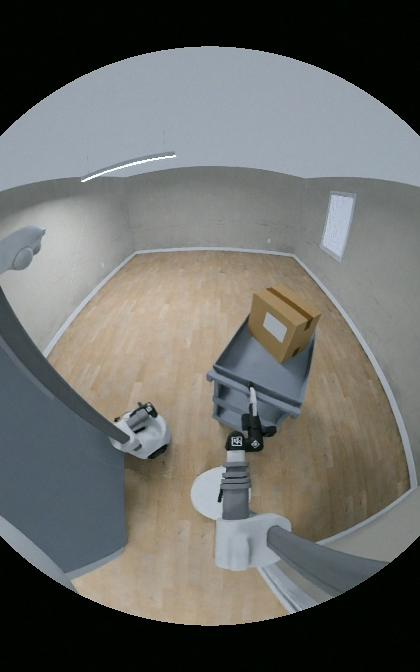

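>>> {"op": "move", "data": {"blocking": false, "r2": {"base":{"translate_m":-0.7,"strafe_m":0.12},"pace":"slow","contact_limits":{"translate_m":0.5}}, "cameras": []}}

>>> {"op": "wait", "data": {"seconds": 9, "cameras": ["r2_head_left_camera","r2_head_camera"]}}

Scene clock: 2113.73 s.
move: r2 moving
r1: as last shown
r1.lidar_m: 0.73 4.76 3.76 2.22 1.94 1.94 0.25 0.33 3.96 0.52 0.55 0.53
r1.motor_effort: lift_m=+19(19) arm_m=+4(5) wheel_0=+0(0) wheel_1=+0(0) wheel_2=+0(0)
r1.servo_current: wrist_yaw_rad=65(72) wrist_pitch_rad=46(46) wrist_roll_rad=52(65) gripper_m=46(46)
r1.wrist_depth_mm: - 137 342 291 - - - / - 137 329 293 - - - / 112 137 254 291 - - - / 129 142 329 293 - - - / 496 427 345 294 1863 1808 - / 539 430 196 294 187 1182 1138 / 525 433 342 143 741 788 820
r2.base_odometry: x=-1.623 y=-3.500 heading=+1.116
r2.turned_by_wheels: +0.000
r2.turned_by_imu: +0.000
r2.base_tilt: forward=-0.7 right=+0.1
r2.lidar_m: 0.47 0.59 0.54 0.75 0.77 1.03 3.64 0.64 0.85 2.14 2.26 0.42
r2.base_status: translate_m moving; strafe_m moving
r2.joint_positions: lift_m=+0.692 arm_m=+0.060 wrist_yaw_rad=+0.001 wrist_pitch_rad=+0.007 wrist_roll_rad=+1.569 gripper_m=-0.034
r2.joint_status: not commanded
r2.measured_speeds: translate_m=-0.049 strafe_m=+0.008 rotate_rad=+0.000 lift_m=+0.000 arm_m=+0.000 wrist_yaw_rad=+0.000 wrist_pitch_rad=+0.000 wrist_roll_rad=+0.000
r2.motor_effort: lift_m=+19(19) arm_m=-3(4) wheel_0=-10(10) wheel_1=-6(8) wheel_2=+10(11)
r2.servo_current: wrist_yaw_rad=46(52) wrist_pitch_rad=46(52) wrist_roll_rad=46(52) gripper_m=59(65)
r2.contact_limits: translate_m 0.5
r2.hand_pose: x=+0.5194 y=-0.0871 z=+0.8681 quat_wxyz=(+0.708, +0.706, +0.003, -0.002) (m; r2's base frame)
r2.wrist_depth_mm: - 394 394 106 164 - - / - 404 410 117 175 - - / - - 488 124 189 - - / - - 615 134 203 - - / - - - 149 221 1661 - / - - 183 161 178 1430 473 / - - - - - 1537 1160
pictures: none
No camera images: "cameras" was empty.

Scene clock: 2121.60 s.
earlier move: r2 done
r1.base_odometry: x=-1.752 y=+1.709 heading=+2.033
r1.turned_by_wheels: +0.000
r1.turned_by_imu: -0.001
r1.base_tilt: forward=-1.6 right=+1.3
r1.lidar_m: 3.25 4.76 3.76 2.21 1.93 1.94 0.25 0.34 0.75 0.41 0.32 0.38
r1.base_status: not commanded
r1.joint_positions: lift_m=+0.127 arm_m=+0.000 wrist_yaw_rad=+3.092 wrist_pitch_rad=+0.002 wrist_roll_rad=+0.000 gripper_m=+0.056
r1.joint_status: not commanded
r1.measured_speeds: all 0
r1.motor_effort: lift_m=+19(19) arm_m=+4(5) wheel_0=+0(1) wheel_1=+0(0) wheel_2=+0(0)
r1.servo_current: wrist_yaw_rad=52(72) wrist_pitch_rad=46(52) wrist_roll_rad=46(72) gripper_m=39(52)
r1.hand_pose: x=-0.1129 y=+0.1016 z=+0.3046 quat_wxyz=(+0.025, -0.001, +0.000, +1.000) (m; r1's base frame)
r1.wrist_depth_mm: - 137 343 289 - - - / - 137 327 290 - - - / 112 138 253 291 - - - / 129 142 329 293 - - - / 492 427 347 293 1921 1863 - / 535 436 195 294 188 1182 1138 / 530 430 342 143 750 778 820
r2.base_odometry: x=-2.031 y=-4.065 heading=+1.116
r2.turned_by_wheels: +0.000
r2.turned_by_imu: -0.001
r2.base_tilt: forward=-0.7 right=+0.1
r2.lidar_m: 0.44 0.92 0.58 0.54 2.56 3.00 2.87 2.97 2.37 0.40 2.37 0.48
r2.base_status: done
r2.joint_positions: lift_m=+0.692 arm_m=+0.060 wrist_yaw_rad=-0.001 wrist_pitch_rad=+0.007 wrist_roll_rad=+1.569 gripper_m=-0.034
r2.joint_status: not commanded
r2.measured_speeds: all 0
r2.motor_effort: lift_m=+18(19) arm_m=-3(4) wheel_0=-5(13) wheel_1=-4(8) wheel_2=+7(11)
r2.servo_current: wrist_yaw_rad=46(65) wrist_pitch_rad=52(59) wrist_roll_rad=46(59) gripper_m=65(72)
r2.contact_limits: translate_m 0.5
r2.hand_pose: x=+0.5192 y=-0.0877 z=+0.8681 quat_wxyz=(+0.708, +0.706, +0.002, -0.003) (m; r2's base frame)
r2.wrist_depth_mm: - - - 175 237 1618 1205 / - - - 175 236 1537 - / - - 559 173 234 - - / - 477 459 231 233 831 - / - - 504 171 231 842 - / - - 184 169 179 - - / - - - - 229 136 -
wait: 7.87 of 9 s (r2 has come to rest)
pictures: r2_head_camera, r2_head_left_camera
Images, in order (width x height): r2_head_camera 420x560, r2_head_left_camera 420x672.

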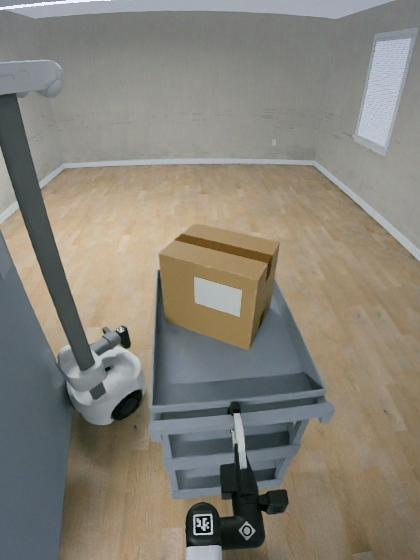

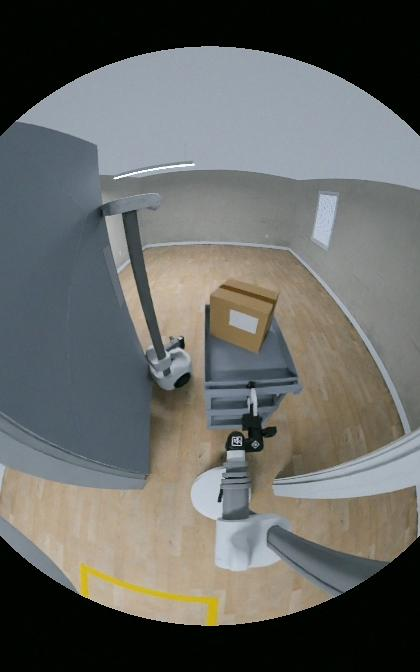

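>>> {"op": "move", "data": {"blocking": false, "r2": {"base":{"translate_m":-0.5},"pace":"slow","contact_limits":{"translate_m":0.5}}, "cameras": []}}

>>> {"op": "wait", "data": {"seconds": 8, "cameras": []}}

>>> {"op": "move", "data": {"blocking": false, "r2": {"base":{"translate_m":-0.6,"strafe_m":0.13},"pace":"slow","contact_limits":{"translate_m":0.5}}, "cameras": []}}

>>> {"op": "wait", "data": {"seconds": 8, "cameras": ["r2_head_left_camera","r2_head_camera"]}}

Scene clock: 2136.03 s.
move: r2 moving
r1: as last shown
r1.turned_by_imu: +0.000
r1.lidar_m: 3.29 4.75 3.78 2.22 1.93 1.94 0.25 0.34 0.77 0.40 0.31 2.79
r1.servo_current: wrist_yaw_rad=52(59) wrist_pitch_rad=52(52) wrist_roll_rad=52(59) gripper_m=46(46)
r1.wrist_depth_mm: - 137 343 291 - - - / - 138 327 291 - - - / 112 138 254 293 - - - / 129 142 329 293 - - - / 496 424 345 294 1921 1808 - / 535 430 196 294 188 1182 1138 / 521 433 343 143 732 778 820
r2.base_odometry: x=-2.036 y=-4.077 heading=+1.116
r2.turned_by_wheels: +0.000
r2.turned_by_imu: +0.000
r2.base_tilt: forward=-0.7 right=+0.1
r2.lidar_m: 0.43 0.93 0.59 0.53 2.58 2.97 2.87 2.98 2.39 0.39 2.38 0.47
r2.base_status: translate_m moving
r2.joint_positions: lift_m=+0.692 arm_m=+0.060 wrist_yaw_rad=-0.001 wrist_pitch_rad=+0.007 wrist_roll_rad=+1.569 gripper_m=-0.034
r2.joint_status: not commanded
r2.measured_speeds: translate_m=-0.048 strafe_m=+0.000 rotate_rad=+0.001 lift_m=+0.000 arm_m=+0.000 wrist_yaw_rad=+0.000 wrist_pitch_rad=+0.000 wrist_roll_rad=+0.000
r2.motor_effort: lift_m=+19(19) arm_m=-4(4) wheel_0=-4(8) wheel_1=-8(9) wheel_2=+10(11)
r2.servo_current: wrist_yaw_rad=52(59) wrist_pitch_rad=52(52) wrist_roll_rad=52(59) gripper_m=65(72)
r2.contact_limits: translate_m 0.5
r2.hand_pose: x=+0.5192 y=-0.0877 z=+0.8681 quat_wxyz=(+0.708, +0.706, +0.002, -0.003) (m; r2's base frame)
r2.wrist_depth_mm: - - - 176 237 1618 1205 / - - - 174 235 1576 - / - - 554 173 234 809 - / - 477 466 231 232 842 - / - - 504 170 231 820 - / - - 184 169 179 - - / - - - - 229 137 -
pictures: none
No camera images: "cameras" was empty.

Scene clock: 2141.80 s.
earlier move: r2 done
r1.base_odometry: x=-1.752 y=+1.709 heading=+2.033
r1.turned_by_wheels: +0.000
r1.turned_by_imu: +0.000
r1.base_tilt: forward=-1.5 right=+1.3
r1.lidar_m: 3.28 4.76 3.73 2.24 1.91 1.94 0.25 0.35 0.60 0.57 2.13 2.80
r1.base_status: not commanded
r1.joint_positions: lift_m=+0.127 arm_m=+0.000 wrist_yaw_rad=+3.092 wrist_pitch_rad=+0.002 wrist_roll_rad=+0.000 gripper_m=+0.056
r1.joint_status: not commanded
r1.measured_speeds: all 0
r1.motor_effort: lift_m=+19(19) arm_m=+4(5) wheel_0=+0(1) wheel_1=+0(1) wheel_2=+0(0)
r1.servo_current: wrist_yaw_rad=52(65) wrist_pitch_rad=46(52) wrist_roll_rad=46(65) gripper_m=46(52)
r1.hand_pose: x=-0.1129 y=+0.1016 z=+0.3046 quat_wxyz=(+0.025, -0.001, +0.000, +1.000) (m; r1's base frame)
r1.wrist_depth_mm: - 137 343 290 - - - / - 138 327 291 - - - / 112 138 253 294 - - - / 129 142 330 294 - - - / 488 427 347 294 1921 1756 - / 535 427 195 296 187 1160 1138 / 525 430 338 143 732 778 831
r2.base_odometry: x=-2.250 y=-4.514 heading=+1.116
r2.turned_by_wheels: +0.000
r2.turned_by_imu: +0.002
r2.base_tilt: forward=-0.7 right=+0.1
r2.lidar_m: 0.33 0.40 0.73 1.80 2.56 2.46 2.36 2.47 2.36 1.73 0.59 0.48
r2.base_status: done
r2.joint_positions: lift_m=+0.692 arm_m=+0.060 wrist_yaw_rad=+0.002 wrist_pitch_rad=+0.007 wrist_roll_rad=+1.569 gripper_m=-0.034
r2.joint_status: not commanded
r2.measured_speeds: all 0
r2.motor_effort: lift_m=+18(19) arm_m=-4(4) wheel_0=-2(10) wheel_1=-4(9) wheel_2=+7(13)
r2.servo_current: wrist_yaw_rad=39(59) wrist_pitch_rad=46(59) wrist_roll_rad=39(65) gripper_m=65(72)
r2.contact_limits: translate_m 0.5
r2.hand_pose: x=+0.5195 y=-0.0868 z=+0.8681 quat_wxyz=(+0.708, +0.706, +0.003, -0.002) (m; r2's base frame)
r2.wrist_depth_mm: - - - 301 - 1618 1138 / - - - 329 357 362 364 / - - - 229 306 1661 477 / - - - 205 270 1808 - / - - - 185 241 778 - / - 521 184 164 179 - - / - 143 445 - 209 - -
wait: 5.77 of 8 s (r2 has come to rest)
pictures: none
No camera images: "cameras" was empty.

Scene clock: 2142.30 s.
move: r2 moving
r1: as last shown
r1.base_tilt: forward=-1.6 right=+1.3
r1.lidar_m: 3.29 4.76 3.78 2.23 1.94 1.93 0.25 0.33 0.59 0.60 2.18 2.78
r1.motor_effort: lift_m=+19(19) arm_m=+4(5) wheel_0=+0(1) wheel_1=+0(0) wheel_2=+0(0)
r1.servo_current: wrist_yaw_rad=39(52) wrist_pitch_rad=39(46) wrist_roll_rad=52(65) gripper_m=39(46)
r1.wrist_depth_mm: - 137 342 289 - - - / - 137 327 290 - - - / 111 138 253 293 - - - / 129 142 327 293 - - - / 496 424 347 294 1863 1808 - / 535 430 195 296 188 1182 1160 / 525 433 342 143 741 778 798
r2.base_odometry: x=-2.258 y=-4.524 heading=+1.116
r2.turned_by_wheels: +0.000
r2.turned_by_imu: +0.000
r2.base_tilt: forward=-0.7 right=+0.1
r2.lidar_m: 0.35 0.41 0.74 1.86 2.58 2.46 2.35 2.46 2.36 1.79 0.65 0.55
r2.base_status: translate_m moving; strafe_m moving
r2.joint_positions: lift_m=+0.692 arm_m=+0.060 wrist_yaw_rad=+0.002 wrist_pitch_rad=+0.007 wrist_roll_rad=+1.569 gripper_m=-0.034
r2.joint_status: not commanded
r2.measured_speeds: translate_m=-0.048 strafe_m=+0.010 rotate_rad=+0.000 lift_m=+0.000 arm_m=+0.000 wrist_yaw_rad=+0.000 wrist_pitch_rad=+0.000 wrist_roll_rad=+0.000
r2.motor_effort: lift_m=+19(19) arm_m=-4(4) wheel_0=-8(9) wheel_1=-7(7) wheel_2=+12(13)
r2.servo_current: wrist_yaw_rad=52(59) wrist_pitch_rad=52(52) wrist_roll_rad=39(52) gripper_m=72(72)
r2.contact_limits: translate_m 0.5
r2.hand_pose: x=+0.5195 y=-0.0868 z=+0.8681 quat_wxyz=(+0.708, +0.706, +0.003, -0.002) (m; r2's base frame)
r2.wrist_depth_mm: - - - 298 - 1618 1138 / - - - 327 355 359 364 / - - - 229 306 1661 477 / - - - 205 268 1808 - / - - - 185 239 788 - / - 508 183 163 179 - - / - 142 449 - 211 - -
pictures: none
No camera images: "cameras" was empty.

Scene clock: 2149.20 s.
earlier move: r2 done
r1.base_odometry: x=-1.752 y=+1.709 heading=+2.033
r1.turned_by_wheels: +0.000
r1.turned_by_imu: +0.000
r1.base_tilt: forward=-1.5 right=+1.3
r1.lidar_m: 3.26 4.77 3.76 2.21 1.94 1.93 0.25 0.33 1.11 1.39 2.15 2.78
r1.base_status: not commanded
r1.joint_positions: lift_m=+0.127 arm_m=+0.000 wrist_yaw_rad=+3.092 wrist_pitch_rad=+0.002 wrist_roll_rad=+0.000 gripper_m=+0.056
r1.joint_status: not commanded
r1.measured_speeds: all 0
r1.motor_effort: lift_m=+19(19) arm_m=+4(5) wheel_0=+0(1) wheel_1=+0(0) wheel_2=+0(0)
r1.servo_current: wrist_yaw_rad=39(72) wrist_pitch_rad=33(52) wrist_roll_rad=46(72) gripper_m=39(52)
r1.hand_pose: x=-0.1129 y=+0.1016 z=+0.3046 quat_wxyz=(+0.025, -0.001, +0.000, +1.000) (m; r1's base frame)
r1.wrist_depth_mm: - 137 342 290 - - - / - 137 327 291 - - - / 112 137 252 291 - - - / 129 142 327 293 - - - / 492 427 347 294 1921 1808 - / 544 430 195 296 188 1182 1160 / 525 430 340 143 750 768 820
r2.base_odometry: x=-2.631 y=-4.996 heading=+1.116
r2.turned_by_wheels: +0.000
r2.turned_by_imu: +0.000
r2.base_tilt: forward=-0.7 right=+0.1
r2.lidar_m: 0.32 0.38 1.47 2.34 2.43 1.85 1.75 1.84 2.48 2.39 1.49 0.53
r2.base_status: done
r2.joint_positions: lift_m=+0.692 arm_m=+0.060 wrist_yaw_rad=+0.002 wrist_pitch_rad=+0.007 wrist_roll_rad=+1.569 gripper_m=-0.034
r2.joint_status: not commanded
r2.measured_speeds: all 0
r2.motor_effort: lift_m=+19(19) arm_m=-3(4) wheel_0=-5(12) wheel_1=-5(8) wheel_2=+6(13)
r2.servo_current: wrist_yaw_rad=39(65) wrist_pitch_rad=52(59) wrist_roll_rad=59(59) gripper_m=65(72)
r2.contact_limits: translate_m 0.5
r2.hand_pose: x=+0.5195 y=-0.0868 z=+0.8681 quat_wxyz=(+0.708, +0.706, +0.003, -0.002) (m; r2's base frame)
r2.wrist_depth_mm: - - - 327 - 1661 1138 / - - - 334 - 1397 1078 / - - - 245 340 1537 452 / - - - 208 289 1708 500 / - - - 187 249 668 - / - - 182 164 179 - - / - 115 430 - 205 - -
wait: 6.90 of 8 s (r2 has come to rest)
pictures: r2_head_camera, r2_head_left_camera
Images, in order (width x height): r2_head_camera 420x560, r2_head_left_camera 420x672.

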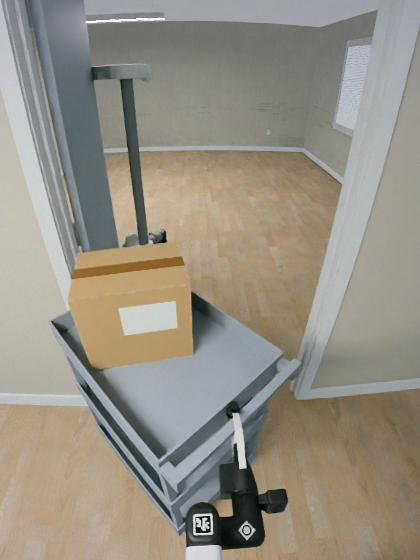

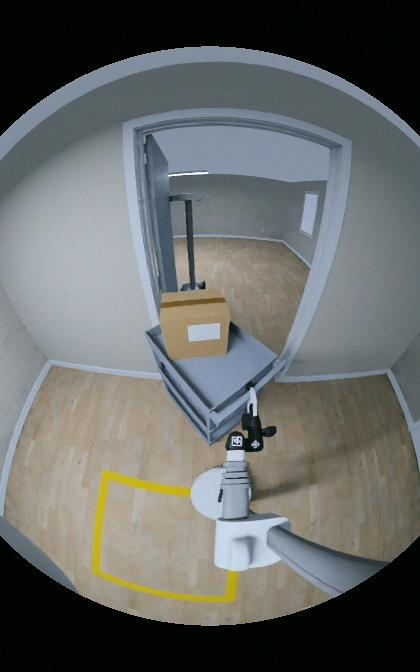

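>>> {"op": "move", "data": {"blocking": false, "r2": {"base":{"translate_m":-0.4,"strafe_m":0.15},"pace":"slow","contact_limits":{"translate_m":0.5}}, "cameras": []}}

>>> {"op": "wait", "data": {"seconds": 8, "cameras": ["r2_head_left_camera","r2_head_camera"]}}

Scene clock: 2164.80 s.
move: r2 moving
r1: as last shown
r1.base_tilt: forward=-1.6 right=+1.3
r1.lidar_m: 3.28 4.76 3.73 2.20 1.91 1.95 0.25 0.35 1.12 1.39 2.17 2.79
r1.motor_effort: lift_m=+19(19) arm_m=+4(4) wheel_0=+0(0) wheel_1=+0(0) wheel_2=+0(0)
r1.servo_current: wrist_yaw_rad=33(72) wrist_pitch_rad=39(46) wrist_roll_rad=52(59) gripper_m=46(46)
r1.wrist_depth_mm: - 137 345 290 - - - / - 137 327 290 - - - / 112 138 254 291 - - - / 129 143 329 294 - - - / 492 424 347 294 1863 1808 - / 544 427 195 294 187 1182 1182 / 521 433 340 143 750 778 820
r2.base_odometry: x=-2.640 y=-5.005 heading=+1.116
r2.turned_by_wheels: +0.000
r2.turned_by_imu: +0.000
r2.base_tilt: forward=-0.6 right=+0.1
r2.lidar_m: 0.34 0.40 1.50 2.32 2.41 1.84 1.75 1.83 2.49 2.36 1.52 0.55
r2.base_status: translate_m moving; strafe_m moving
r2.joint_positions: lift_m=+0.692 arm_m=+0.060 wrist_yaw_rad=+0.002 wrist_pitch_rad=+0.007 wrist_roll_rad=+1.569 gripper_m=-0.034
r2.joint_status: not commanded
r2.measured_speeds: translate_m=-0.048 strafe_m=+0.018 rotate_rad=+0.001 lift_m=+0.000 arm_m=+0.000 wrist_yaw_rad=+0.000 wrist_pitch_rad=+0.000 wrist_roll_rad=+0.000
r2.motor_effort: lift_m=+19(19) arm_m=-4(4) wheel_0=-7(9) wheel_1=-6(7) wheel_2=+11(11)
r2.servo_current: wrist_yaw_rad=46(52) wrist_pitch_rad=46(52) wrist_roll_rad=46(59) gripper_m=65(72)
r2.contact_limits: translate_m 0.5
r2.hand_pose: x=+0.5195 y=-0.0868 z=+0.8681 quat_wxyz=(+0.708, +0.706, +0.003, -0.002) (m; r2's base frame)
r2.wrist_depth_mm: - - - 324 - 1661 1118 / - - - 334 - 1397 1098 / - - - 243 338 1499 469 / - - - 206 285 1661 525 / - - - 186 248 707 - / - - 184 164 179 - - / - 116 433 - 206 - -
pictures: none
No camera images: "cameras" was empty.

Scene clock: 2169.80 s.
earlier move: r2 done
r1.base_odometry: x=-1.752 y=+1.709 heading=+2.033
r1.turned_by_wheels: +0.000
r1.turned_by_imu: +0.000
r1.base_tilt: forward=-1.6 right=+1.3
r1.lidar_m: 3.28 4.77 3.76 2.24 1.93 1.94 0.25 0.33 1.46 1.36 2.15 2.77
r1.base_status: not commanded
r1.joint_positions: lift_m=+0.127 arm_m=+0.000 wrist_yaw_rad=+3.092 wrist_pitch_rad=+0.002 wrist_roll_rad=+0.000 gripper_m=+0.056
r1.joint_status: not commanded
r1.measured_speeds: all 0
r1.motor_effort: lift_m=+19(19) arm_m=+4(5) wheel_0=+0(1) wheel_1=+0(0) wheel_2=+0(0)
r1.servo_current: wrist_yaw_rad=52(72) wrist_pitch_rad=39(52) wrist_roll_rad=52(65) gripper_m=46(52)
r1.hand_pose: x=-0.1129 y=+0.1016 z=+0.3046 quat_wxyz=(+0.025, -0.001, +0.000, +1.000) (m; r1's base frame)
r1.wrist_depth_mm: - 137 342 290 - - - / - 138 327 291 - - - / 111 138 253 293 - - - / 129 142 330 294 - - - / 496 427 349 293 1921 1808 - / 535 430 196 294 187 1160 1160 / 521 430 340 142 741 788 809
r2.base_odometry: x=-2.941 y=-5.289 heading=+1.115
r2.turned_by_wheels: -0.001
r2.turned_by_imu: -0.001
r2.base_tilt: forward=-0.7 right=+0.1
r2.lidar_m: 0.34 0.45 2.07 2.20 1.98 1.44 1.37 1.42 1.96 2.54 2.07 0.54
r2.base_status: done
r2.joint_positions: lift_m=+0.692 arm_m=+0.060 wrist_yaw_rad=+0.000 wrist_pitch_rad=+0.007 wrist_roll_rad=+1.569 gripper_m=-0.034
r2.joint_status: not commanded
r2.measured_speeds: all 0
r2.motor_effort: lift_m=+19(19) arm_m=-4(4) wheel_0=-7(13) wheel_1=-5(8) wheel_2=+3(12)
r2.servo_current: wrist_yaw_rad=46(65) wrist_pitch_rad=52(59) wrist_roll_rad=39(59) gripper_m=65(72)
r2.contact_limits: translate_m 0.5
r2.hand_pose: x=+0.5193 y=-0.0875 z=+0.8681 quat_wxyz=(+0.708, +0.706, +0.002, -0.003) (m; r2's base frame)
r2.wrist_depth_mm: - - - 298 - 1661 1138 / - - - 329 355 364 368 / - - - 229 304 1661 480 / - - - 203 268 1756 - / - - - 185 244 759 - / - 452 184 162 179 - - / - 128 449 - 209 - -
wait: 5.00 of 8 s (r2 has come to rest)
pictures: r2_head_camera, r2_head_left_camera
Images, in order (width x height): r2_head_camera 420x560, r2_head_left_camera 420x672.

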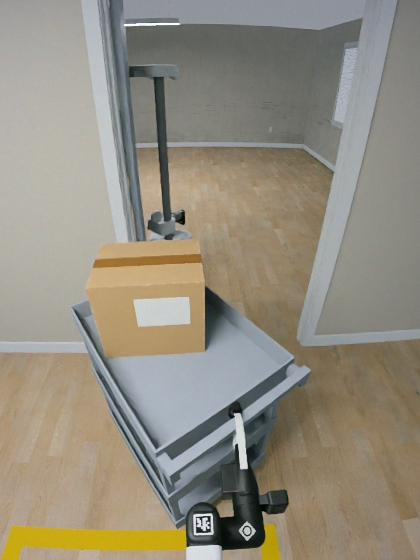

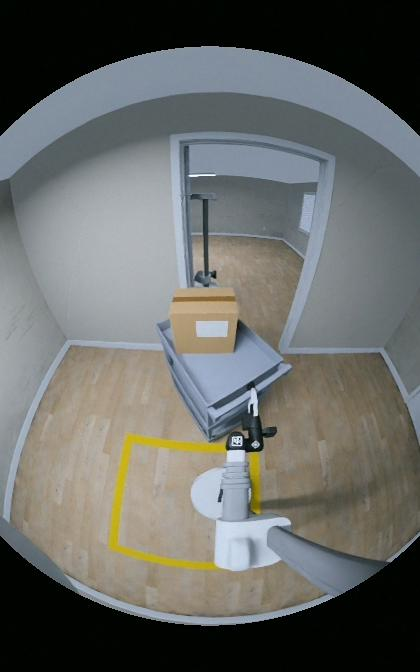

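>>> {"op": "move", "data": {"blocking": false, "r2": {"base":{"translate_m":-0.55,"strafe_m":0.13},"pace":"slow","contact_limits":{"translate_m":0.5}}, "cameras": []}}

>>> {"op": "wait", "data": {"seconds": 8, "cameras": ["r2_head_left_camera","r2_head_camera"]}}

Scene clock: 2177.33 s.
move: r2 moving
r1: as last shown
r1.lidar_m: 3.27 4.76 3.75 2.21 1.94 1.95 0.25 0.34 1.49 1.39 2.16 2.78
r1.motor_effort: lift_m=+19(19) arm_m=+4(4) wheel_0=+0(0) wheel_1=+0(0) wheel_2=+0(0)
r1.servo_current: wrist_yaw_rad=59(72) wrist_pitch_rad=52(52) wrist_roll_rad=39(65) gripper_m=39(46)
r1.wrist_depth_mm: - 137 343 291 - - - / - 137 327 291 - - - / 112 138 253 293 - - - / 129 142 330 293 - - - / 492 424 347 294 1921 1863 - / 535 433 196 293 187 1182 1138 / 517 430 340 143 741 778 820
r2.base_odometry: x=-2.949 y=-5.299 heading=+1.115
r2.turned_by_wheels: +0.000
r2.turned_by_imu: +0.000
r2.base_tilt: forward=-0.7 right=+0.0
r2.lidar_m: 0.34 0.42 2.08 2.19 1.93 1.40 1.33 1.43 1.92 2.54 2.11 0.53
r2.base_status: translate_m moving; strafe_m moving
r2.joint_positions: lift_m=+0.692 arm_m=+0.060 wrist_yaw_rad=+0.000 wrist_pitch_rad=+0.007 wrist_roll_rad=+1.569 gripper_m=-0.034
r2.joint_status: not commanded
r2.measured_speeds: translate_m=-0.049 strafe_m=+0.012 rotate_rad=-0.001 lift_m=+0.000 arm_m=+0.000 wrist_yaw_rad=+0.000 wrist_pitch_rad=+0.000 wrist_roll_rad=+0.000
r2.motor_effort: lift_m=+19(19) arm_m=-3(4) wheel_0=-7(10) wheel_1=-5(6) wheel_2=+8(11)
r2.servo_current: wrist_yaw_rad=46(46) wrist_pitch_rad=52(52) wrist_roll_rad=39(59) gripper_m=65(72)
r2.contact_limits: translate_m 0.5
r2.hand_pose: x=+0.5193 y=-0.0875 z=+0.8681 quat_wxyz=(+0.708, +0.706, +0.002, -0.003) (m; r2's base frame)
r2.wrist_depth_mm: - - - 294 - 1576 1118 / - - - 317 349 362 364 / - - - 227 303 1618 488 / - - - 203 267 1808 - / - - - 185 245 759 - / - 452 184 163 179 - - / - 128 452 - 209 - -
pictures: none
No camera images: "cameras" was empty.

Scene clock: 2183.73 s.
earlier move: r2 done
r1.base_odometry: x=-1.752 y=+1.709 heading=+2.033
r1.turned_by_wheels: +0.000
r1.turned_by_imu: +0.000
r1.base_tilt: forward=-1.5 right=+1.3
r1.lidar_m: 3.29 4.75 3.75 2.22 1.91 1.95 0.25 0.33 1.97 1.39 2.13 2.76
r1.base_status: not commanded
r1.joint_positions: lift_m=+0.127 arm_m=+0.000 wrist_yaw_rad=+3.092 wrist_pitch_rad=+0.002 wrist_roll_rad=+0.000 gripper_m=+0.056
r1.joint_status: not commanded
r1.measured_speeds: all 0
r1.motor_effort: lift_m=+19(19) arm_m=+4(5) wheel_0=+0(1) wheel_1=+0(1) wheel_2=+0(0)
r1.servo_current: wrist_yaw_rad=46(72) wrist_pitch_rad=39(52) wrist_roll_rad=52(72) gripper_m=46(52)
r1.hand_pose: x=-0.1129 y=+0.1016 z=+0.3046 quat_wxyz=(+0.025, -0.001, +0.000, +1.000) (m; r1's base frame)
r1.wrist_depth_mm: - 137 343 290 - - - / - 138 327 291 - - - / 112 138 253 293 - - - / 129 142 329 291 - - - / 496 427 347 294 1863 1863 - / 539 427 195 294 188 1160 1138 / 521 433 338 143 750 778 809
r2.base_odometry: x=-3.300 y=-5.725 heading=+1.115
r2.turned_by_wheels: +0.000
r2.turned_by_imu: +0.003
r2.base_tilt: forward=-0.7 right=+0.1
r2.lidar_m: 0.36 0.42 2.14 2.03 1.18 0.84 0.80 0.87 1.19 2.65 2.79 0.52
r2.base_status: done
r2.joint_positions: lift_m=+0.692 arm_m=+0.060 wrist_yaw_rad=+0.004 wrist_pitch_rad=+0.007 wrist_roll_rad=+1.569 gripper_m=-0.034
r2.joint_status: not commanded
r2.measured_speeds: all 0
r2.motor_effort: lift_m=+19(19) arm_m=-4(4) wheel_0=+0(10) wheel_1=-5(8) wheel_2=+7(13)
r2.servo_current: wrist_yaw_rad=52(65) wrist_pitch_rad=46(59) wrist_roll_rad=39(65) gripper_m=65(72)
r2.contact_limits: translate_m 0.5
r2.hand_pose: x=+0.5196 y=-0.0864 z=+0.8681 quat_wxyz=(+0.708, +0.706, +0.004, -0.001) (m; r2's base frame)
r2.wrist_depth_mm: - - - 260 - 1397 1078 / 1708 - - 236 319 1464 413 / 1661 - - 215 286 1661 492 / 1661 - - 197 260 1708 - / 1661 - 554 182 240 809 - / - 459 183 166 179 - - / - 135 466 - - - -
wait: 6.40 of 8 s (r2 has come to rest)
pictures: r2_head_camera, r2_head_left_camera
Images, in order (width x height): r2_head_camera 420x560, r2_head_left_camera 420x672.

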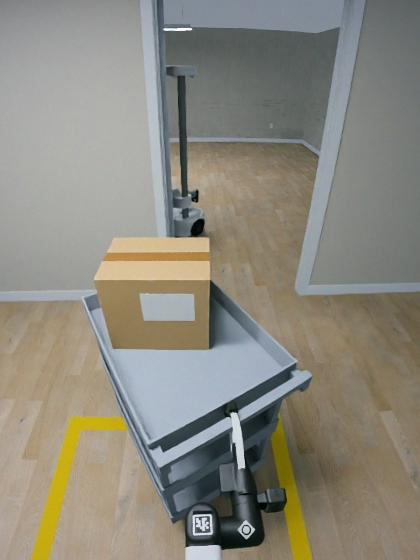

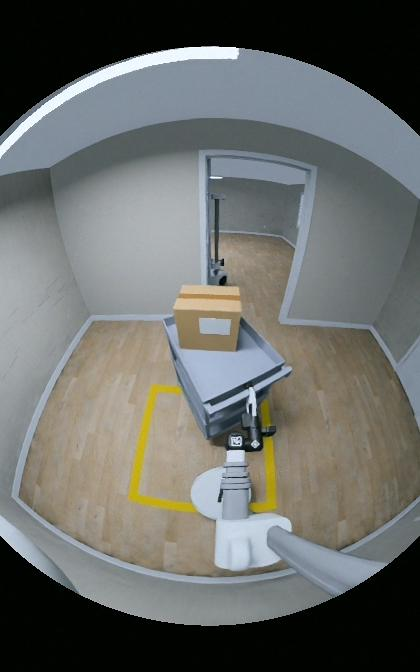

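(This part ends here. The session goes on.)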